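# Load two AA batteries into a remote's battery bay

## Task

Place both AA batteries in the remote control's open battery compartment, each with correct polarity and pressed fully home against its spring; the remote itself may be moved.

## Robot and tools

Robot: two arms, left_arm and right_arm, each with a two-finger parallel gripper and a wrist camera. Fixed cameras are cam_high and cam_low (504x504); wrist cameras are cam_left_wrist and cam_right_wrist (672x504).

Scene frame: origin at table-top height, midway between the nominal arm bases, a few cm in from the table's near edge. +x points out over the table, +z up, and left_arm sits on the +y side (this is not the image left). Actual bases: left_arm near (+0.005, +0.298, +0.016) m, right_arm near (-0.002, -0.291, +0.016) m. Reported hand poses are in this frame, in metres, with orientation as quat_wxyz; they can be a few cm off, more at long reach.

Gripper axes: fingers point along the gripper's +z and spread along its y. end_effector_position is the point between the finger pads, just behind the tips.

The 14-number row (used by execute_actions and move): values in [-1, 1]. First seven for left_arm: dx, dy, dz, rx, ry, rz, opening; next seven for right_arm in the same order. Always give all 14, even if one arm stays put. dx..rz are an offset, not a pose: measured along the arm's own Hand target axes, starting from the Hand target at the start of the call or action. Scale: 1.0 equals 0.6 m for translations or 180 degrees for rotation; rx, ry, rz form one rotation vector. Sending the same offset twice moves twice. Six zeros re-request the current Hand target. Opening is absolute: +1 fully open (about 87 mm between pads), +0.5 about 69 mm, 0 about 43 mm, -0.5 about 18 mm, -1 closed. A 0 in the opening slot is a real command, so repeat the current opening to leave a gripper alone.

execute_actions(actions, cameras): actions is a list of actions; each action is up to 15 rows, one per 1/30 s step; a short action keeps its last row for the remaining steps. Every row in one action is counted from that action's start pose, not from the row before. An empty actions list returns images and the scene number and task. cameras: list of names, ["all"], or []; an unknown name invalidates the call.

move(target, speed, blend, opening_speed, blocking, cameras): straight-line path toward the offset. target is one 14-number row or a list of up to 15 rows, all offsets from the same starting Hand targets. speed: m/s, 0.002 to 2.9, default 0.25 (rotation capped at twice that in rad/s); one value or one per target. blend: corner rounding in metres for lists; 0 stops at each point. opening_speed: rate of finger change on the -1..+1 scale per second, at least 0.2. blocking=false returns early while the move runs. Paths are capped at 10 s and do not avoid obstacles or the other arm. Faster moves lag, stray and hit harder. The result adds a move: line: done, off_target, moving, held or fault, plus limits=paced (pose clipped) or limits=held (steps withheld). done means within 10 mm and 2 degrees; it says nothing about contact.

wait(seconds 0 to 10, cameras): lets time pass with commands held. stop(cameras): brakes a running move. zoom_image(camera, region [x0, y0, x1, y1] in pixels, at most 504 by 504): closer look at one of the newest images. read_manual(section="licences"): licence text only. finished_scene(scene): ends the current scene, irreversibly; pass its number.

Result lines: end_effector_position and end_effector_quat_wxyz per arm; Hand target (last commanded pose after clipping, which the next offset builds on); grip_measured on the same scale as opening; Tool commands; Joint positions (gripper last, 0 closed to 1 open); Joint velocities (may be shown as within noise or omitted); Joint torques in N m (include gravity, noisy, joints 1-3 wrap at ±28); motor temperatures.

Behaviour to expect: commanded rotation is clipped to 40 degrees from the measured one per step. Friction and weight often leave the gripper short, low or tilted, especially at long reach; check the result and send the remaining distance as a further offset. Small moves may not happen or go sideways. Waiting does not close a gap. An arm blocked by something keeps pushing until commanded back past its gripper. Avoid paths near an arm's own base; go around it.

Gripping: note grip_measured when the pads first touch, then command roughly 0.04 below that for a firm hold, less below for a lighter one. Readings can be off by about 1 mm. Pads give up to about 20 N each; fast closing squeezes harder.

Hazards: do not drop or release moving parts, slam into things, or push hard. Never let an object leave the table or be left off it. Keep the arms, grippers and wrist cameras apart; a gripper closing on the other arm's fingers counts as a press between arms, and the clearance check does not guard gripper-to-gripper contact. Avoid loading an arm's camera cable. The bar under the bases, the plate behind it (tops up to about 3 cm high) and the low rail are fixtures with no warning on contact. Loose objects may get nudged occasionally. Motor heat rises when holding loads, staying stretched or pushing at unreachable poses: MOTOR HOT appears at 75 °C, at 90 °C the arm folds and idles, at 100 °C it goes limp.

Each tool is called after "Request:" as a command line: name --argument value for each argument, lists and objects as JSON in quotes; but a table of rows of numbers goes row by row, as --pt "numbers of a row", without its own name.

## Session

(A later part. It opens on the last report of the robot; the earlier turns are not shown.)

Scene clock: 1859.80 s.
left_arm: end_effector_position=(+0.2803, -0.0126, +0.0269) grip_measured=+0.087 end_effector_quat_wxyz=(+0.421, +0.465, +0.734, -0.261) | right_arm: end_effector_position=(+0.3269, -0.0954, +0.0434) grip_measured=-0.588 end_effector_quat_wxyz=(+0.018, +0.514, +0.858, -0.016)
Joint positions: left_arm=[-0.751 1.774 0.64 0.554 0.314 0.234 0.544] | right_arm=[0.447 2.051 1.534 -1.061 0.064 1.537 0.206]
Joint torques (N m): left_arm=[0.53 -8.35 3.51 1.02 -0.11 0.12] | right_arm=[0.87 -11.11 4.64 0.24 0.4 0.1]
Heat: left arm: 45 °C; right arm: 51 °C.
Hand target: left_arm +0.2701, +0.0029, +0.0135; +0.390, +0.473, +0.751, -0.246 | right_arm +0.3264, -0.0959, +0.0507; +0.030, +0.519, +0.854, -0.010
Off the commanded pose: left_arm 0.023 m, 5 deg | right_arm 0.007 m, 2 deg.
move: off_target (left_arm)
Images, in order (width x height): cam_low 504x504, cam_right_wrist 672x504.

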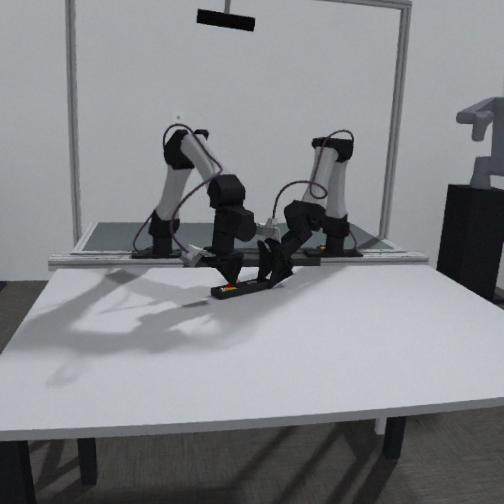

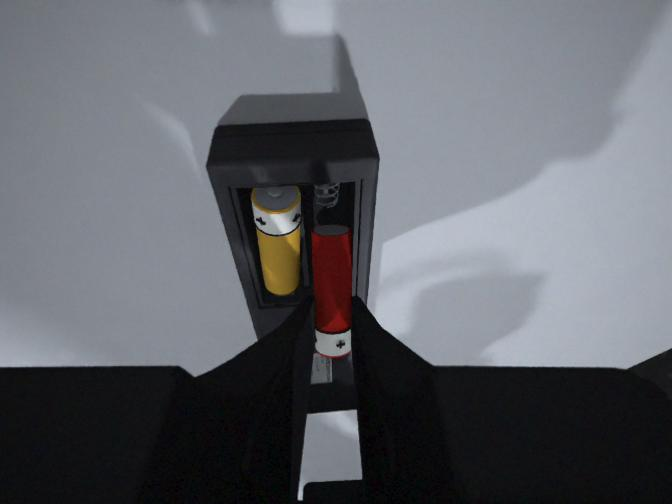

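Request:
move --pt "0 0 0 0 0 0 -0.05 -0.04 0 0.00 0 0 0 -0.9" --pt "0 0 0 0 0 0 -0.05 -0.085 0 0.005 0 0 0 -0.95" --speed 0.05 --cameras '["cam_right_wrist","cam_low","cam_left_wrist"]'

Request:
zoom_image --camera "cam_left_wrist" --region '[250, 0, 410, 100]'

Request:
zoom_image --camera "cam_low" --region '[190, 240, 270, 310]'

Scene clock: 1873.17 s.
left_arm: end_effector_position=(+0.2803, -0.0126, +0.0269) grip_measured=+0.087 end_effector_quat_wxyz=(+0.421, +0.466, +0.733, -0.261) | right_arm: end_effector_position=(+0.3360, -0.1171, +0.0457) grip_measured=-0.588 end_effector_quat_wxyz=(-0.013, +0.510, +0.860, +0.006)
Joint positions: left_arm=[-0.751 1.774 0.64 0.554 0.314 0.237 0.544] | right_arm=[0.352 2.051 1.534 -1.059 -0.01 1.433 0.206]
Joint torques (N m): left_arm=[0.51 -8.42 3.45 1.02 -0.12 0.1] | right_arm=[-2.7 -10.28 6.74 0.21 1.06 -0.2]
Heat: left arm: 44 °C; right arm: 53 °C.
Hand target: left_arm +0.2701, +0.0029, +0.0135; +0.390, +0.473, +0.751, -0.245 | right_arm +0.3500, -0.1412, +0.0508; +0.030, +0.519, +0.854, -0.010
Off the commanded pose: left_arm 0.023 m, 5 deg | right_arm 0.028 m, 5 deg.
move: off_target (left_arm, right_arm); target 2's new opening was sent with right_arm's hand 0.028 m and 5 deg from that target
Images, in order (width x height): cam_low 504x504, cam_left_wrist 672x504, cam_right_wrist 672x504.

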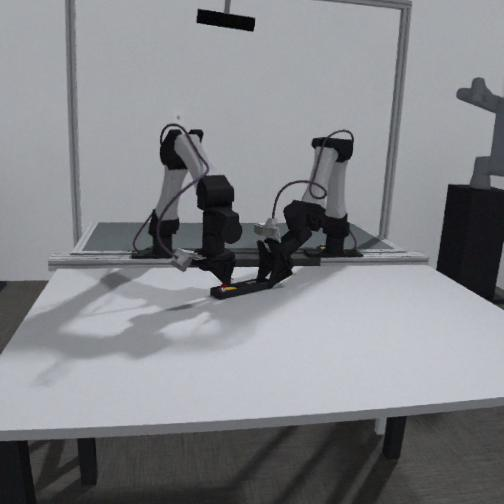

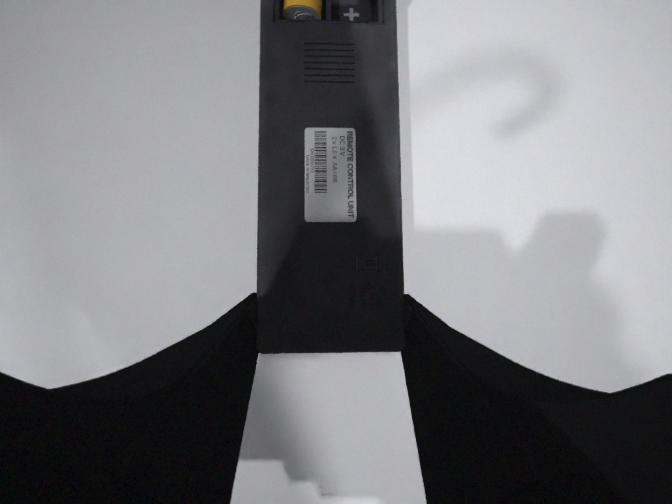

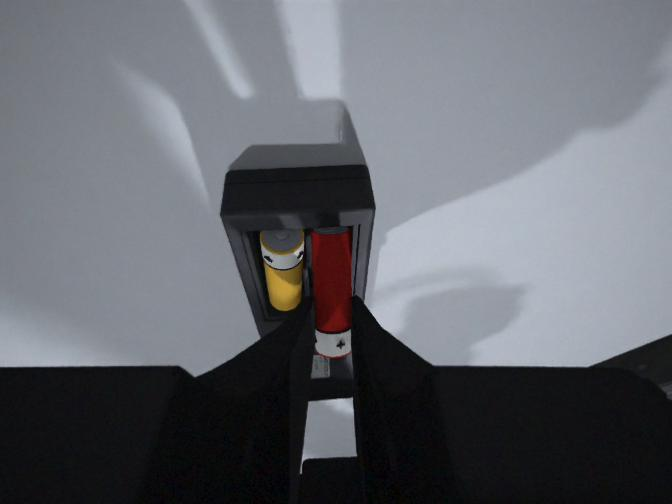

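Scaled by 3.150.

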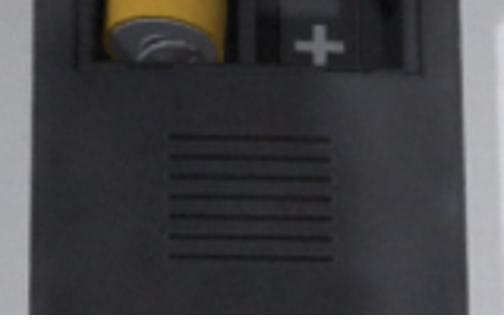

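Scaled by 6.300.

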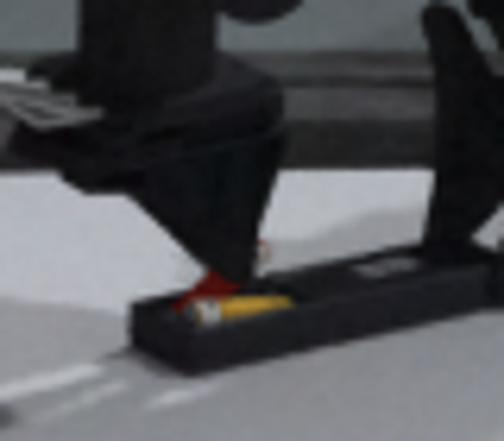

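Request:
move --pt "0 0 0 0 0 0 -0.05 0.0 0 0.05 0 -0.02 0 -0.95" --pt "0 0 0 0 0 0 -0.05 0.0 0 0.09 0 -0.05 0 -0.95" --speed 0.05 --cameras '["cam_right_wrist","cam_low","cam_left_wrist"]'

Request:
zoom_image --camera "cam_left_wrist" --region '[250, 0, 410, 100]'

Request:
zoom_image --camera "cam_low" --region '[190, 240, 270, 310]'

Request:
zoom_image --camera "cam_right_wrist" --region '[230, 180, 430, 380]'

Scene clock: 1884.77 s.
left_arm: end_effector_position=(+0.2803, -0.0126, +0.0269) grip_measured=+0.087 end_effector_quat_wxyz=(+0.421, +0.466, +0.733, -0.261) | right_arm: end_effector_position=(+0.3344, -0.1136, +0.0368) grip_measured=-0.588 end_effector_quat_wxyz=(+0.025, +0.506, +0.862, +0.003)
Joint positions: left_arm=[-0.751 1.774 0.64 0.554 0.314 0.237 0.544] | right_arm=[0.391 2.021 1.462 -0.975 0.054 1.46 0.206]
Joint torques (N m): left_arm=[0.55 -8.39 3.49 1.02 -0.12 0.1] | right_arm=[-0.72 -4.07 1.57 1.11 1.93 0.11]
Heat: left arm: 44 °C; right arm: 53 °C.
Hand target: left_arm +0.2701, +0.0029, +0.0135; +0.390, +0.473, +0.751, -0.245 | right_arm +0.3521, -0.1439, -0.0031; +0.097, +0.516, +0.849, -0.051
Off the commanded pose: left_arm 0.023 m, 5 deg | right_arm 0.053 m, 10 deg.
move: off_target (left_arm, right_arm)
Images, in order (width x height): cam_low 504x504, cam_left_wrist 672x504, cam_right_wrist 672x504.

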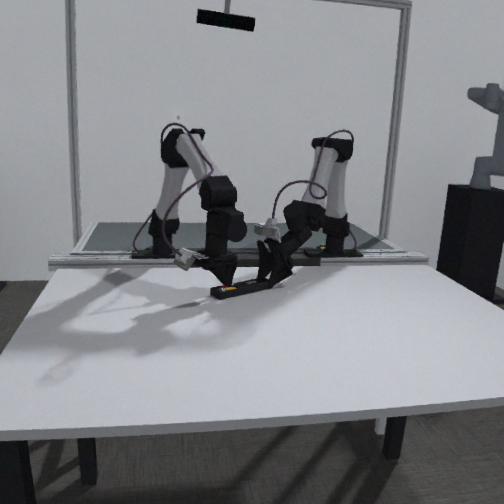

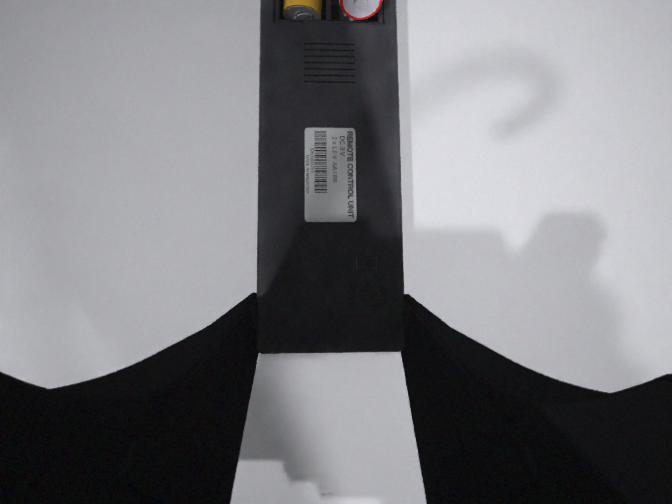

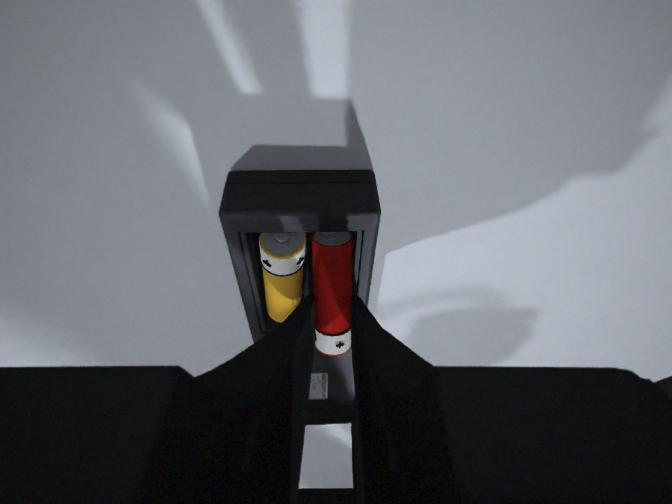

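Scaled by 3.150.

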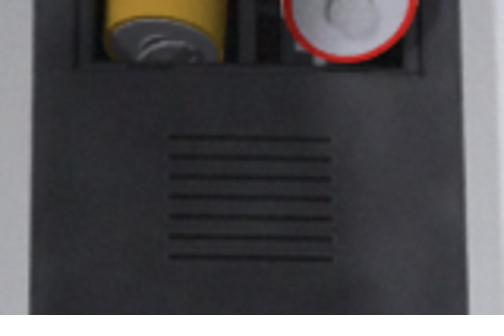

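Scaled by 6.300.

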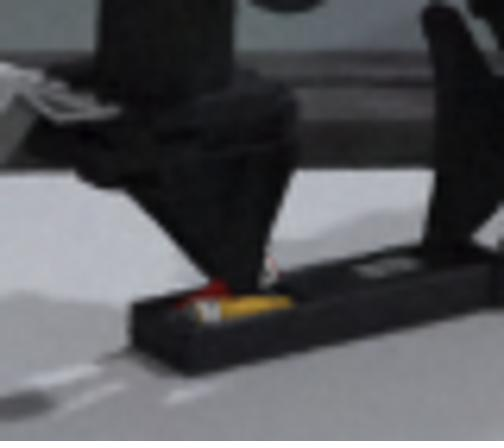

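Scaled by 2.520.

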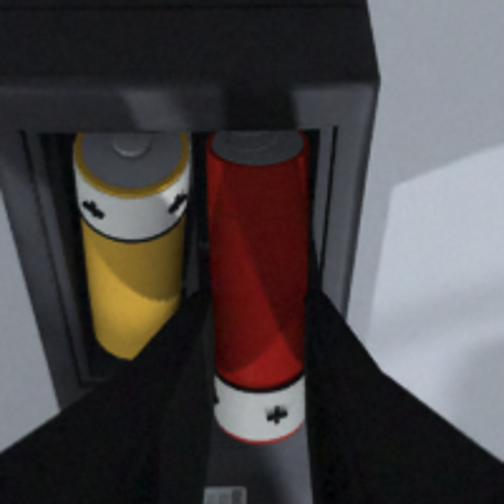

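Request:
move --pt "0 0 0 0 0 0 -0.05 -0.03 0 -0.06 0 0.03 0 -0.95" --pt "0 0 0 0 0 0 -0.05 -0.06 0 -0.03 0 0.03 0 -0.95" --pt "0 0 0 0 0 0 -0.05 -0.06 0 0.04 0 0.03 0 -0.95" --speed 0.06 --cameras '["cam_right_wrist","cam_low","cam_left_wrist"]'

Request:
zoom_image --camera "cam_left_wrist" --region '[250, 0, 410, 100]'

Request:
zoom_image --camera "cam_low" --region '[190, 240, 270, 310]'

Scene clock: 1895.83 s.
left_arm: end_effector_position=(+0.2805, -0.0132, +0.0276) grip_measured=+0.087 end_effector_quat_wxyz=(+0.423, +0.466, +0.732, -0.262) | right_arm: end_effector_position=(+0.3371, -0.1228, +0.0361) grip_measured=-0.587 end_effector_quat_wxyz=(-0.048, +0.500, +0.863, +0.050)
Joint positions: left_arm=[-0.751 1.774 0.64 0.558 0.316 0.237 0.544] | right_arm=[0.287 2.052 1.473 -0.981 -0.122 1.348 0.206]
Joint torques (N m): left_arm=[0.55 -8.38 3.47 1 -0.15 0.09] | right_arm=[-4.78 -3.36 2.5 1.28 2.52 -0.24]
Heat: left arm: 44 °C; right arm: 49 °C.
Hand target: left_arm +0.2701, +0.0029, +0.0135; +0.390, +0.473, +0.751, -0.246 | right_arm +0.3709, -0.1796, -0.0187; +0.056, +0.518, +0.853, -0.027
Off the commanded pose: left_arm 0.024 m, 5 deg | right_arm 0.086 m, 15 deg.
move: off_target (left_arm, right_arm)
Images, in order (width x height): cam_low 504x504, cam_left_wrist 672x504, cam_right_wrist 672x504.

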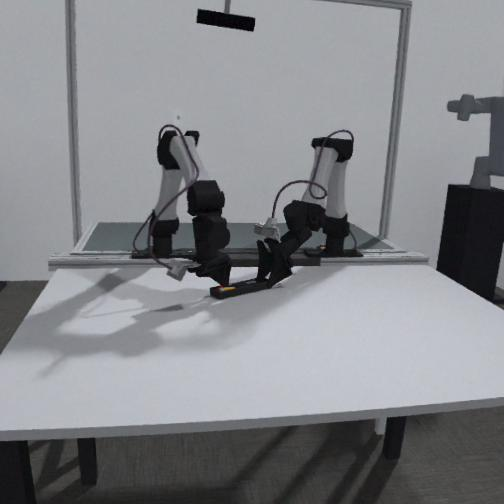

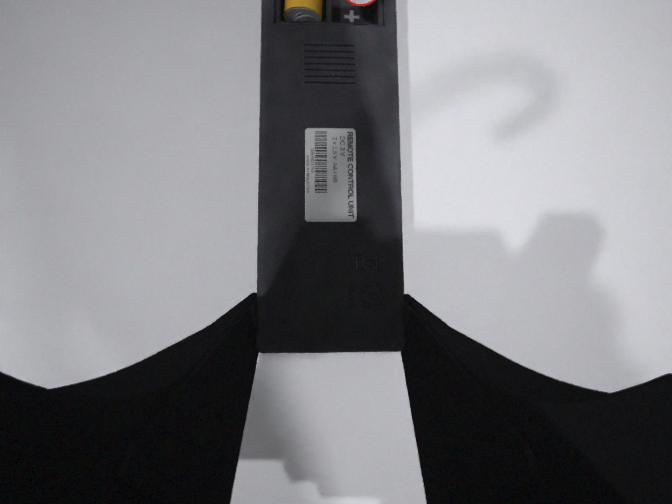

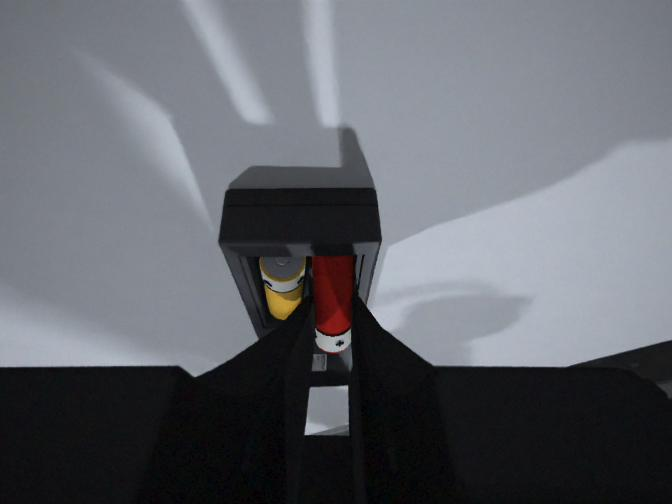

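Scaled by 3.150.

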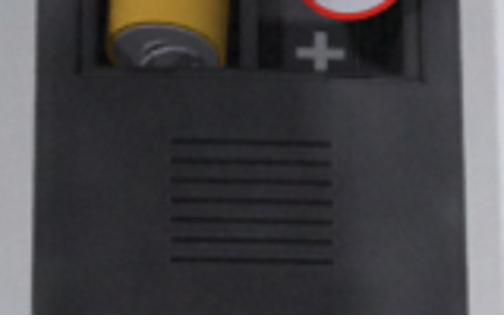

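Scaled by 6.300.

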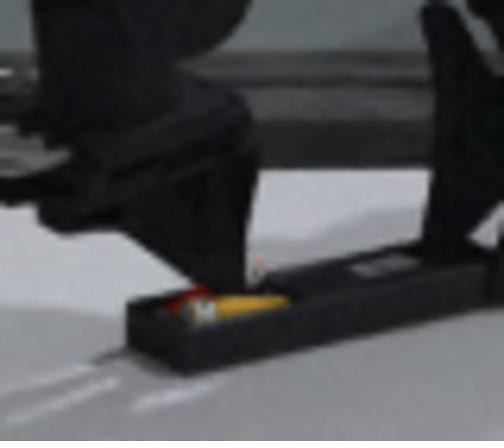

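Request:
move --pt "0 0 0 0 0 0 -0.05 0.06 0 -0.0725 0 -0.02 0 -0.95" --pt "0 0 0 0 0 0 -0.05 0.06 0 -0.0725 0 -0.02 0 -0.48" --speed 0.1 --opening_speed 0.8 --cameras '["cam_right_wrist","cam_low","cam_left_wrist"]'

Request:
zoom_image --camera "cam_left_wrist" --region '[250, 0, 410, 100]'

Request:
zoom_image --camera "cam_low" --region '[190, 240, 270, 310]'

Scene clock: 1913.33 s.
left_arm: end_effector_position=(+0.2802, -0.0129, +0.0272) grip_measured=+0.087 end_effector_quat_wxyz=(+0.422, +0.466, +0.732, -0.262) | right_arm: end_effector_position=(+0.3362, -0.1175, +0.0375) grip_measured=-0.481 end_effector_quat_wxyz=(+0.023, +0.507, +0.862, +0.001)
Joint positions: left_arm=[-0.751 1.774 0.64 0.555 0.316 0.237 0.544] | right_arm=[0.38 2.026 1.473 -0.987 0.054 1.452 0.259]
Joint torques (N m): left_arm=[0.55 -8.39 3.49 1.01 -0.14 0.1] | right_arm=[-0.73 -6.61 4.77 0.62 1.66 0.08]
Motor temperatures (°C): left_arm=[25 44 31 27 23 22 26] | right_arm=[24 45 34 25 36 22 25]
Heat: left arm: 44 °C; right arm: 45 °C.
Hand target: left_arm +0.2701, +0.0029, +0.0135; +0.390, +0.473, +0.751, -0.246 | right_arm +0.3515, -0.1433, +0.0200; +0.083, +0.517, +0.851, -0.043
Off the commanded pose: left_arm 0.023 m, 5 deg | right_arm 0.035 m, 9 deg.
move: off_target (left_arm, right_arm); target 2's new opening was sent with right_arm's hand 0.035 m and 9 deg from that target
Images, in order (width x height): cam_low 504x504, cam_left_wrist 672x504, cam_right_wrist 672x504.

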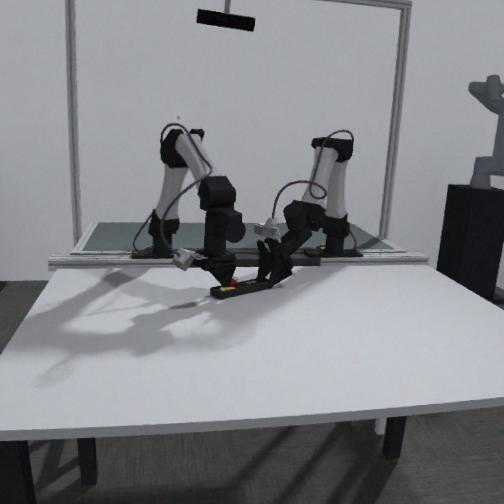

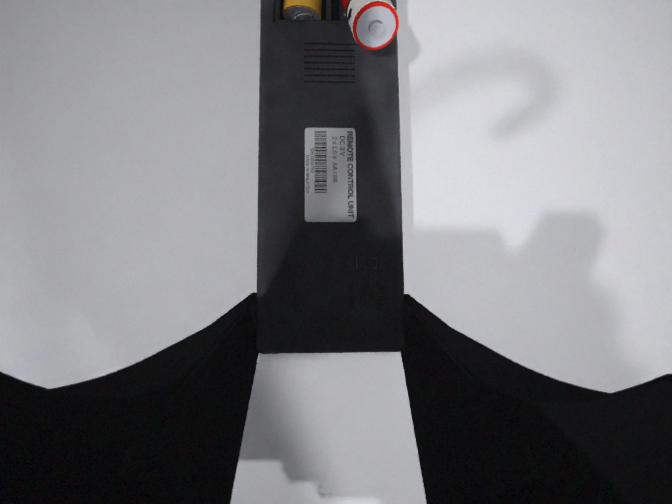

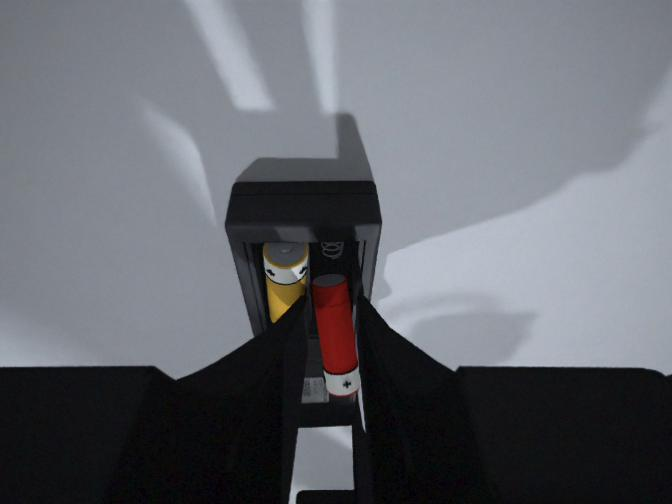

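Scaled by 3.150.

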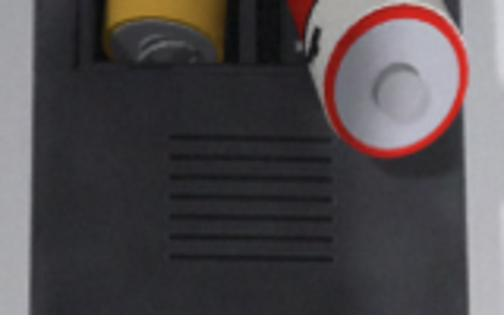

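Scaled by 6.300.

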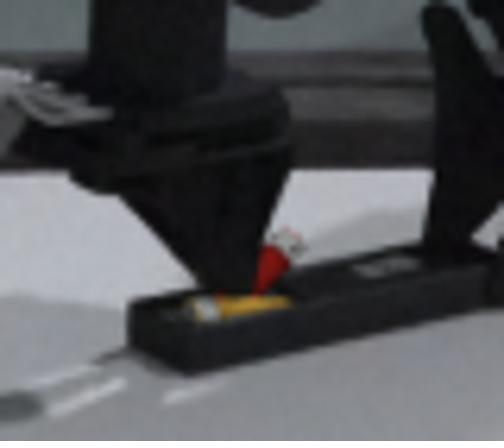

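Request:
move --pt "0 0 0 0 0 0 -0.05 0.02 0 -0.082 0 0 0 -0.3" --pt "0 0 0 0 0 0 -0.05 0.076 0.0 -0.099 0 0.06 -0.035 -0.3" --pt "0 0 0 0 0 0 -0.05 0.083 0 -0.0615 0 0.06 -0.035 -0.3" --speed 0.08 --cameras '["cam_right_wrist","cam_low"]'

Request:
zoom_image --camera "cam_right_wrist" --region '[230, 200, 430, 400]'

Scene clock: 1946.83 s.
left_arm: end_effector_position=(+0.2801, -0.0125, +0.0268) grip_measured=+0.087 end_effector_quat_wxyz=(+0.421, +0.466, +0.733, -0.262) | right_arm: end_effector_position=(+0.3269, -0.0991, +0.0504) grip_measured=-0.300 end_effector_quat_wxyz=(+0.005, +0.478, +0.879, -0.005)
Joint positions: left_arm=[-0.75 1.774 0.64 0.554 0.316 0.236 0.544] | right_arm=[0.425 2.048 1.554 -1.079 0.032 1.431 0.35]
Joint torques (N m): left_arm=[0.51 -8.39 3.48 1.04 -0.14 0.1] | right_arm=[0.9 -8.21 5.26 0.37 0.1 -0.17]
Heat: left arm: 43 °C; right arm: 44 °C.
Hand target: left_arm +0.2702, +0.0029, +0.0136; +0.390, +0.473, +0.751, -0.245 | right_arm +0.3255, -0.0940, +0.0469; +0.000, +0.471, +0.882, +0.001
Off the commanded pose: left_arm 0.023 m, 5 deg | right_arm 0.006 m, 1 deg.
move: off_target (left_arm)
Images, in order (width x height): cam_low 504x504, cam_right_wrist 672x504.

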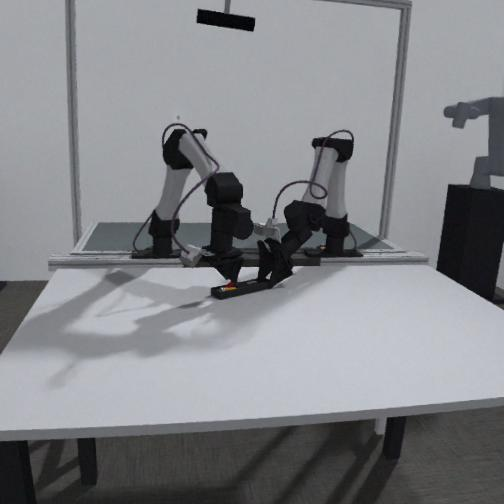

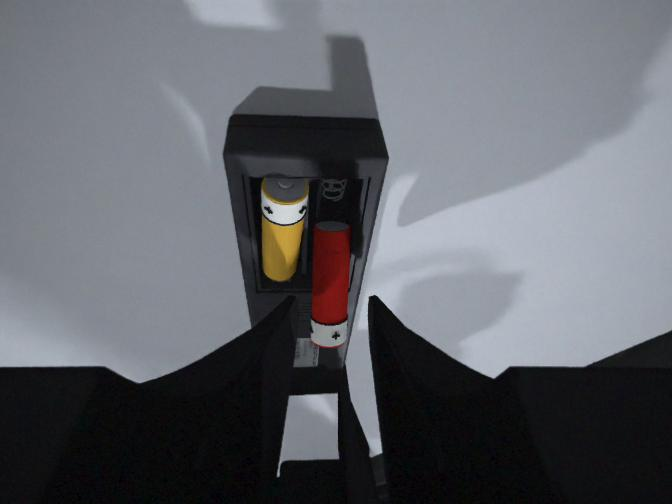

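Scaled by 2.520.

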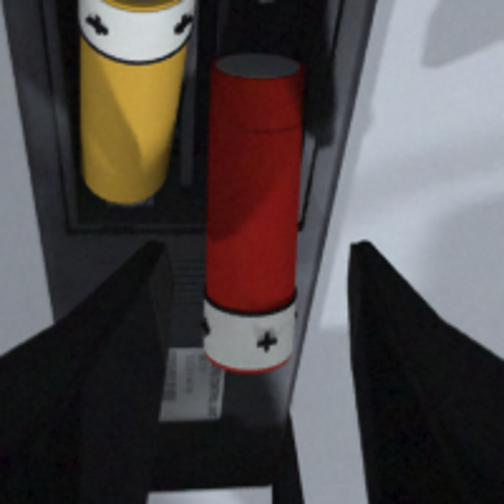

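Request:
move --pt "0 0 0 0 0 0 -0.05 0.013 0.004 0.0055 0 0 0 -0.3" --pt "0 0 0 0 0 0 -0.05 0.013 0.004 0.0055 0 0 0 -0.7" --pt "0 0 0 0 0 0 -0.05 0.013 0.004 0 0 0 0.035 -0.75" --speed 0.06 --opening_speed 0.5

Request:
move --pt "0 0 0 0 0 0 -0.05 -0.05 0 0.00 0 0 0 -0.9" --pt "0 0 0 0 0 0 -0.05 -0.11 0 0.005 0 0 0 -0.95" --speed 0.06 --cameras '["cam_right_wrist","cam_low","cam_left_wrist"]'

Request:
zoom_image --camera "cam_left_wrist" --region '[250, 0, 410, 100]'

Request:
zoom_image --camera "cam_right_wrist" --region '[230, 180, 430, 380]'

Scene clock: 1964.97 s.
left_arm: end_effector_position=(+0.2801, -0.0125, +0.0267) grip_measured=+0.087 end_effector_quat_wxyz=(+0.421, +0.466, +0.733, -0.262) | right_arm: end_effector_position=(+0.3251, -0.0906, +0.0475) grip_measured=-0.596 end_effector_quat_wxyz=(+0.003, +0.510, +0.860, -0.007)
Joint positions: left_arm=[-0.75 1.774 0.64 0.553 0.316 0.236 0.544] | right_arm=[0.445 2.054 1.55 -1.076 0.03 1.525 0.202]
Joint torques (N m): left_arm=[0.47 -8.42 3.51 1.03 -0.14 0.1] | right_arm=[0.84 -9.55 4.03 0.39 0.11 0.21]
Motor temperatures (°C): left_arm=[25 43 31 27 23 22 26] | right_arm=[23 45 35 24 31 22 25]
Heat: left arm: 43 °C; right arm: 45 °C.
Hand target: left_arm +0.2701, +0.0030, +0.0135; +0.390, +0.473, +0.751, -0.245 | right_arm +0.3231, -0.0862, +0.0470; +0.000, +0.519, +0.855, +0.001
Off the commanded pose: left_arm 0.023 m, 5 deg | right_arm 0.005 m, 2 deg.
move: off_target (left_arm)

Scene clock: 1967.43 s.
left_arm: end_effector_position=(+0.2801, -0.0125, +0.0267) grip_measured=+0.087 end_effector_quat_wxyz=(+0.421, +0.466, +0.733, -0.262) | right_arm: end_effector_position=(+0.3376, -0.1171, +0.0518) grip_measured=-0.596 end_effector_quat_wxyz=(-0.043, +0.509, +0.859, +0.032)
Joint positions: left_arm=[-0.75 1.774 0.64 0.553 0.316 0.236 0.544] | right_arm=[0.315 2.054 1.547 -1.069 -0.09 1.394 0.202]
Joint torques (N m): left_arm=[0.47 -8.39 3.49 1.04 -0.14 0.11] | right_arm=[-2.95 -7.84 7.16 0.28 1.2 -0.2]
Heat: left arm: 43 °C; right arm: 45 °C.
Hand target: left_arm +0.2701, +0.0029, +0.0135; +0.390, +0.473, +0.751, -0.246 | right_arm +0.3535, -0.1448, +0.0440; +0.000, +0.519, +0.855, +0.001
Off the commanded pose: left_arm 0.023 m, 5 deg | right_arm 0.033 m, 6 deg.
move: off_target (left_arm, right_arm); target 2's new opening was sent with right_arm's hand 0.033 m and 6 deg from that target
Images, in order (width x height): cam_low 504x504, cam_left_wrist 672x504, cam_right_wrist 672x504.

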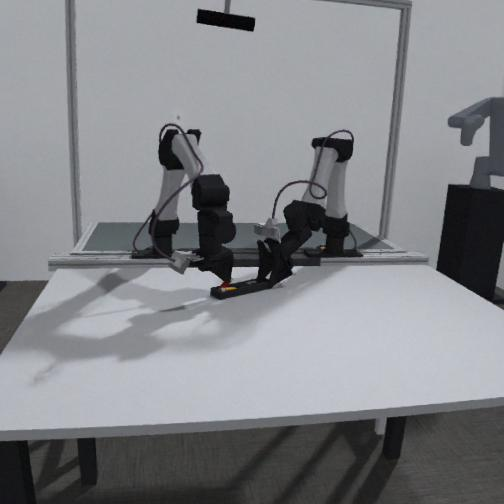

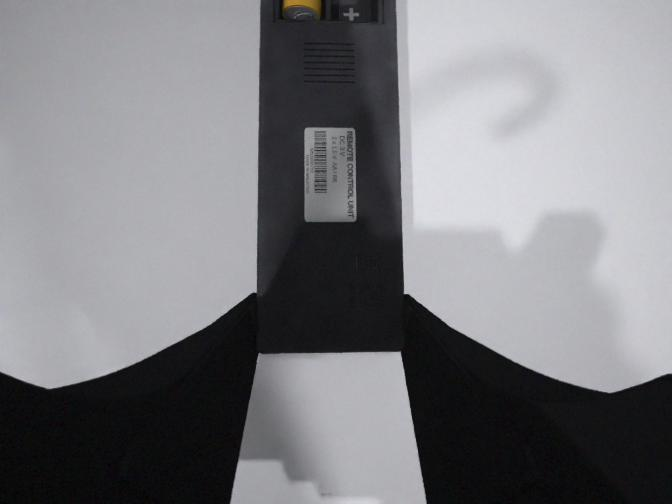

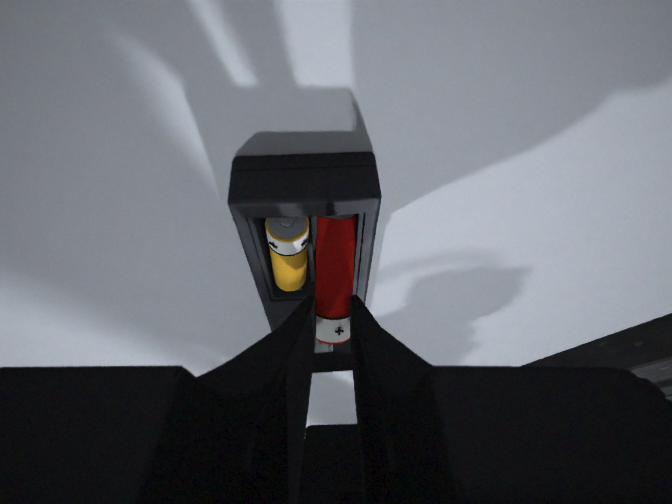

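Scaled by 3.150.

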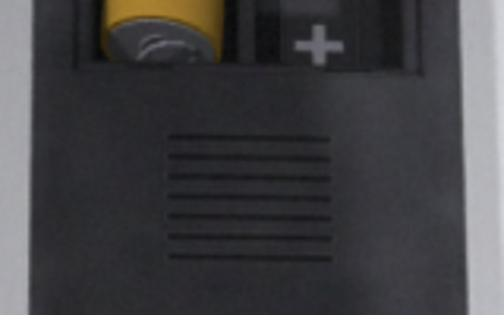

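Scaled by 2.520.

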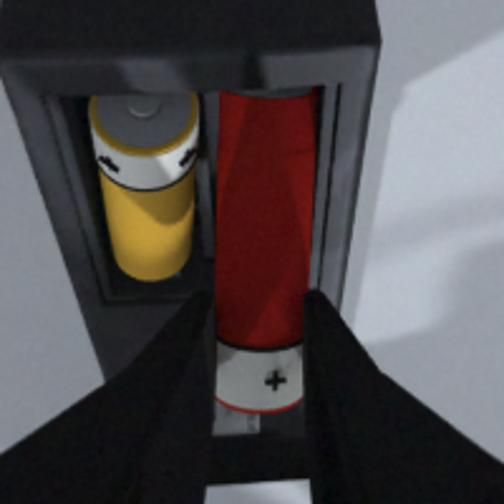

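Request:
move --pt "0 0 0 0 0 0 -0.05 -0.03 0 0.04 0 -0.05 0 -0.95" --pt "0 0 0 0 0 0 -0.05 -0.05 0 0.08 0 -0.08 0 -0.95" --speed 0.06 --cameras '["cam_right_wrist","cam_low","cam_left_wrist"]'

Request:
zoom_image --camera "cam_left_wrist" --region '[250, 0, 410, 100]'

Request:
zoom_image --camera "cam_right_wrist" --region '[230, 180, 430, 380]'

Request:
zoom_image --camera "cam_low" --region '[190, 240, 270, 310]'

Scene clock: 1979.90 s.
left_arm: end_effector_position=(+0.2801, -0.0125, +0.0268) grip_measured=+0.087 end_effector_quat_wxyz=(+0.421, +0.466, +0.733, -0.262) | right_arm: end_effector_position=(+0.3364, -0.1166, +0.0355) grip_measured=-0.599 end_effector_quat_wxyz=(-0.011, +0.500, +0.866, +0.016)
Joint positions: left_arm=[-0.75 1.774 0.64 0.554 0.316 0.236 0.544] | right_arm=[0.348 2.054 1.494 -1 -0.02 1.405 0.201]
Joint torques (N m): left_arm=[0.51 -8.35 3.47 1.02 -0.14 0.11] | right_arm=[-3.06 -5.61 2.39 1.06 2.78 -0.02]
Heat: left arm: 43 °C; right arm: 45 °C.
Hand target: left_arm +0.2701, +0.0029, +0.0135; +0.390, +0.473, +0.751, -0.246 | right_arm +0.3675, -0.1713, -0.0041; +0.107, +0.515, +0.848, -0.064
Off the commanded pose: left_arm 0.023 m, 5 deg | right_arm 0.074 m, 17 deg.
move: off_target (left_arm, right_arm)
Images, in order (width x height): cam_low 504x504, cam_left_wrist 672x504, cam_right_wrist 672x504.

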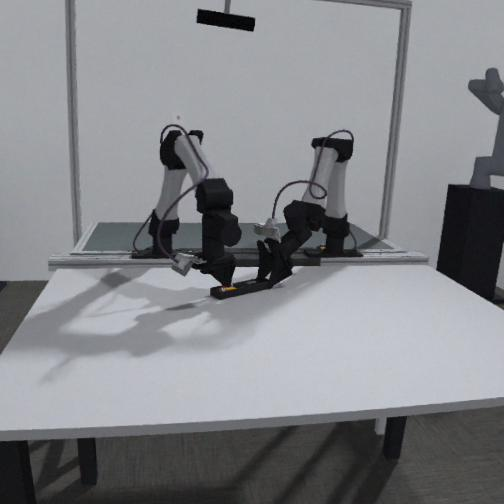

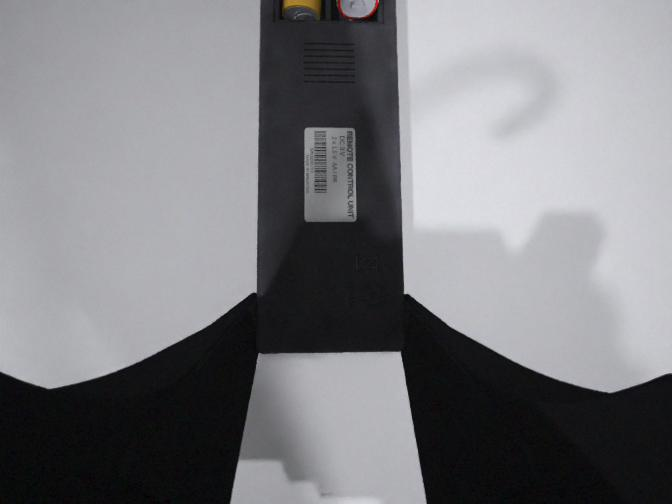

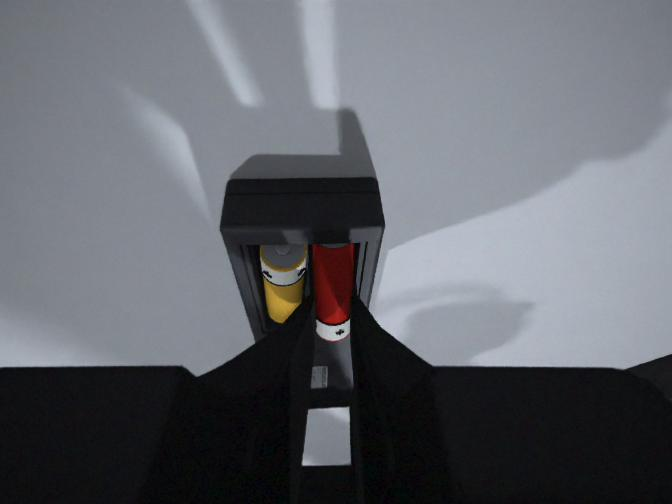

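Scaled by 3.150.

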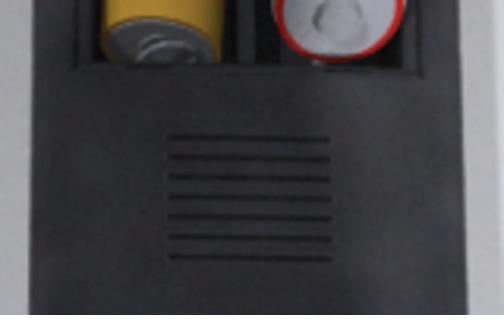

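Scaled by 2.520.

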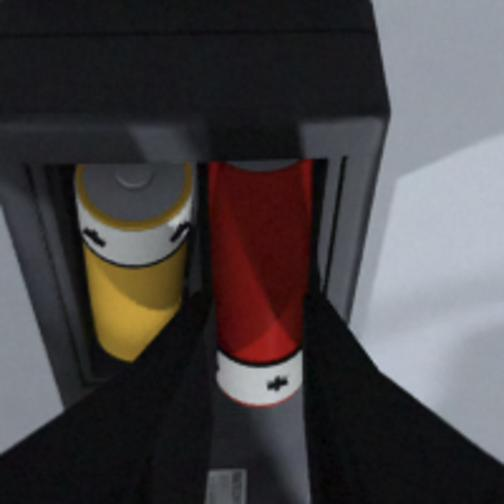

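Scaled by 6.300.

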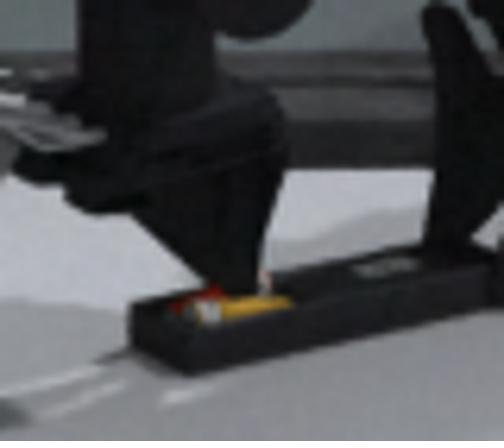

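Request:
move --pt "0 0 0 0 0 0 -0.05 0.03 0 -0.035 0 0 0 -0.95" --pt "0 0 0 0 0 0 -0.05 0.03 0 -0.035 0 0 0 -0.5" --speed 0.1 --opening_speed 1.5 --cameras '["cam_right_wrist","cam_low","cam_left_wrist"]'

Request:
zoom_image --camera "cam_left_wrist" --region '[250, 0, 410, 100]'

Request:
zoom_image --camera "cam_right_wrist" --region '[230, 180, 430, 380]'

Scene clock: 1991.73 s.
left_arm: end_effector_position=(+0.2801, -0.0125, +0.0268) grip_measured=+0.087 end_effector_quat_wxyz=(+0.421, +0.466, +0.733, -0.262) | right_arm: end_effector_position=(+0.3371, -0.1139, +0.0362) grip_measured=-0.505 end_effector_quat_wxyz=(+0.027, +0.505, +0.863, -0.007)
Joint positions: left_arm=[-0.75 1.774 0.64 0.554 0.316 0.236 0.544] | right_arm=[0.395 2.043 1.494 -1 0.07 1.463 0.248]
Joint torques (N m): left_arm=[0.49 -8.4 3.47 1.03 -0.14 0.11] | right_arm=[-1.66 -6.38 3.34 0.76 2.09 0.01]
Motor temperatures (°C): left_arm=[25 43 30 26 23 22 26] | right_arm=[24 44 34 25 37 22 25]
Heat: left arm: 43 °C; right arm: 44 °C.
Hand target: left_arm +0.2701, +0.0029, +0.0135; +0.390, +0.473, +0.751, -0.246 | right_arm +0.3569, -0.1512, +0.0117; +0.107, +0.515, +0.848, -0.064
Off the commanded pose: left_arm 0.023 m, 5 deg | right_arm 0.049 m, 11 deg.
move: off_target (left_arm, right_arm); target 2's new opening was sent with right_arm's hand 0.049 m and 12 deg from that target
Images, in order (width x height): cam_low 504x504, cam_left_wrist 672x504, cam_right_wrist 672x504.

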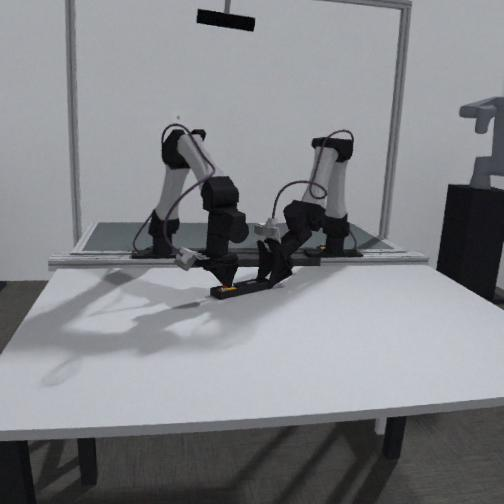

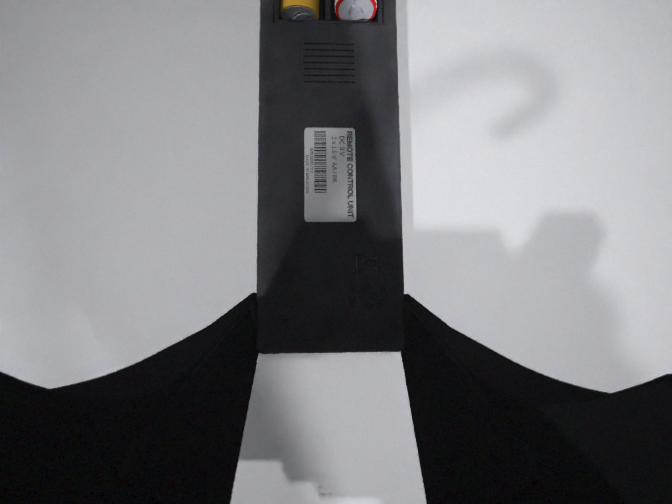

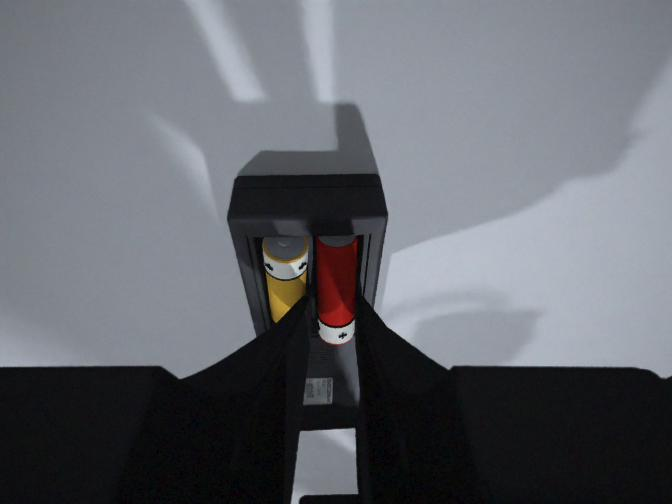

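Scaled by 3.150.

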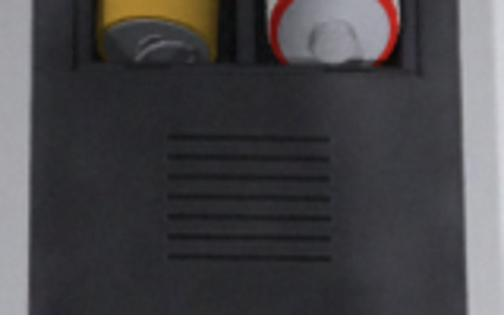

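Scaled by 2.520.

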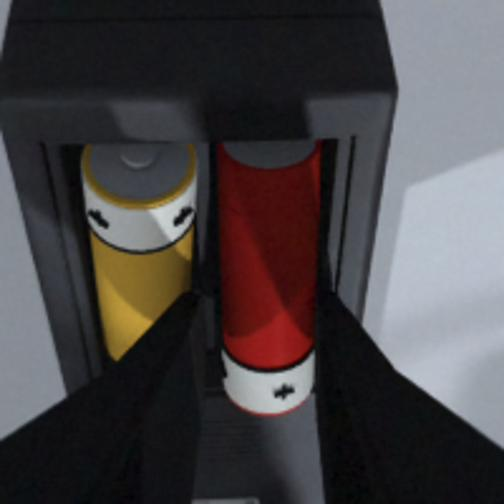

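Request:
move --pt "0 0 0 0 0 0 -0.05 0.04 0 -0.05 0 0.04 0 -0.45" --pt "0 0 0 0 0 0 -0.05 0.045 0 -0.15 0 0.085 0 -0.4" --speed 0.1 --cameras '["cam_right_wrist","cam_low","cam_left_wrist"]'

Request:
zoom_image --camera "cam_left_wrist" --region '[250, 0, 410, 100]'

Request:
zoom_image --camera "cam_right_wrist" --region '[230, 140, 430, 340]'

Request:
zoom_image --camera "cam_low" --region '[190, 240, 270, 310]'

Scene clock: 2003.27 s.
left_arm: end_effector_position=(+0.2802, -0.0126, +0.0270) grip_measured=+0.087 end_effector_quat_wxyz=(+0.421, +0.466, +0.733, -0.262) | right_arm: end_effector_position=(+0.3276, -0.1123, +0.0730) grip_measured=-0.400 end_effector_quat_wxyz=(-0.015, +0.517, +0.855, -0.019)
Joint positions: left_arm=[-0.75 1.773 0.64 0.554 0.316 0.236 0.544] | right_arm=[0.385 2.041 1.632 -1.209 0.016 1.484 0.3]
Joint torques (N m): left_arm=[0.44 -8.36 3.49 1.03 -0.15 0.11] | right_arm=[-0.1 -11.02 9.11 0.02 0.09 -0.1]
Heat: left arm: 43 °C; right arm: 44 °C.
Hand target: left_arm +0.2701, +0.0029, +0.0136; +0.390, +0.473, +0.751, -0.246 | right_arm +0.3345, -0.1083, +0.0923; -0.007, +0.519, +0.855, +0.005
Off the commanded pose: left_arm 0.023 m, 5 deg | right_arm 0.021 m, 3 deg.
move: off_target (left_arm, right_arm); target 2's new opening was sent with right_arm's hand 0.021 m and 3 deg from that target
Images, in order (width x height): cam_low 504x504, cam_left_wrist 672x504, cam_right_wrist 672x504.

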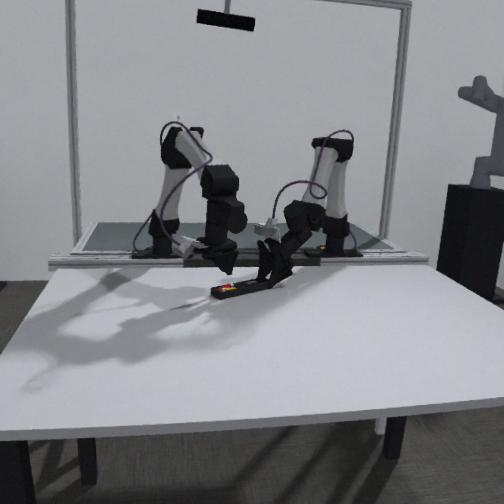

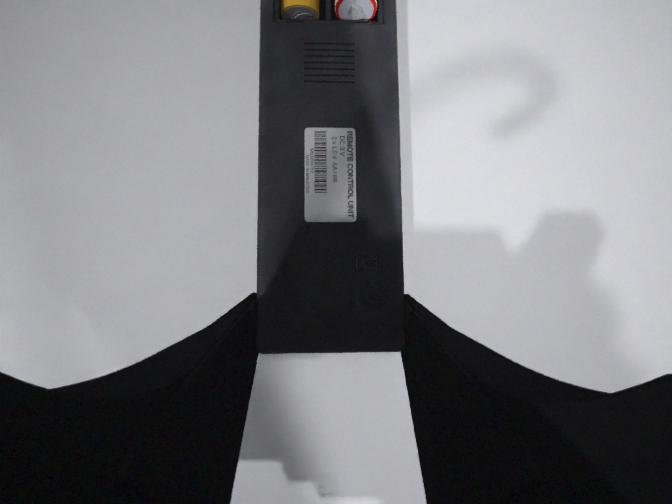

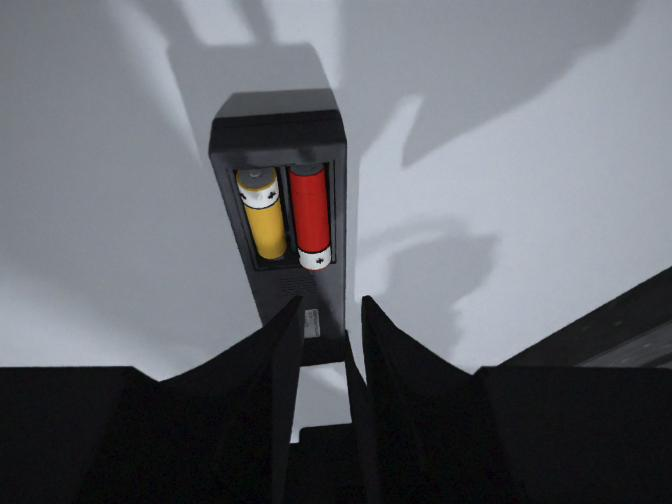

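Scaled by 3.150.

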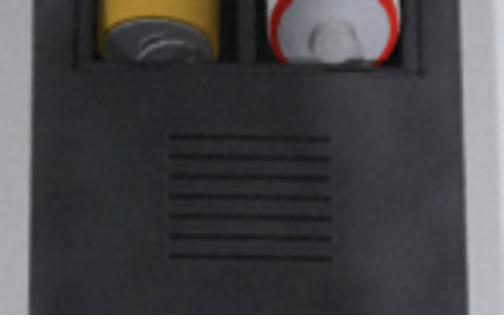

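Scaled by 2.520.

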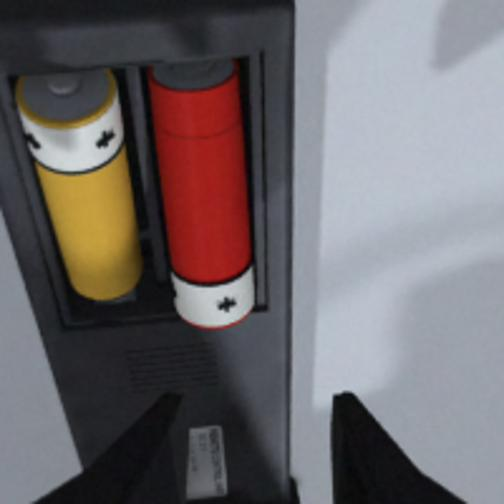

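Scaled by 6.300.

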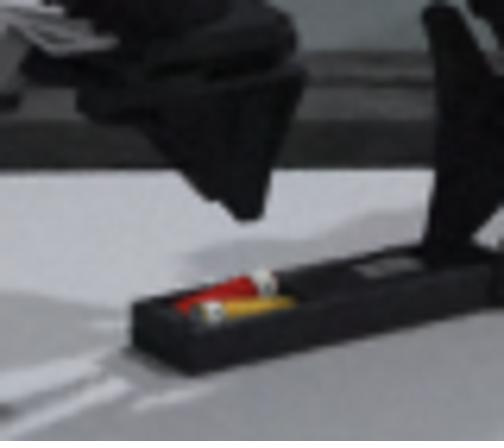

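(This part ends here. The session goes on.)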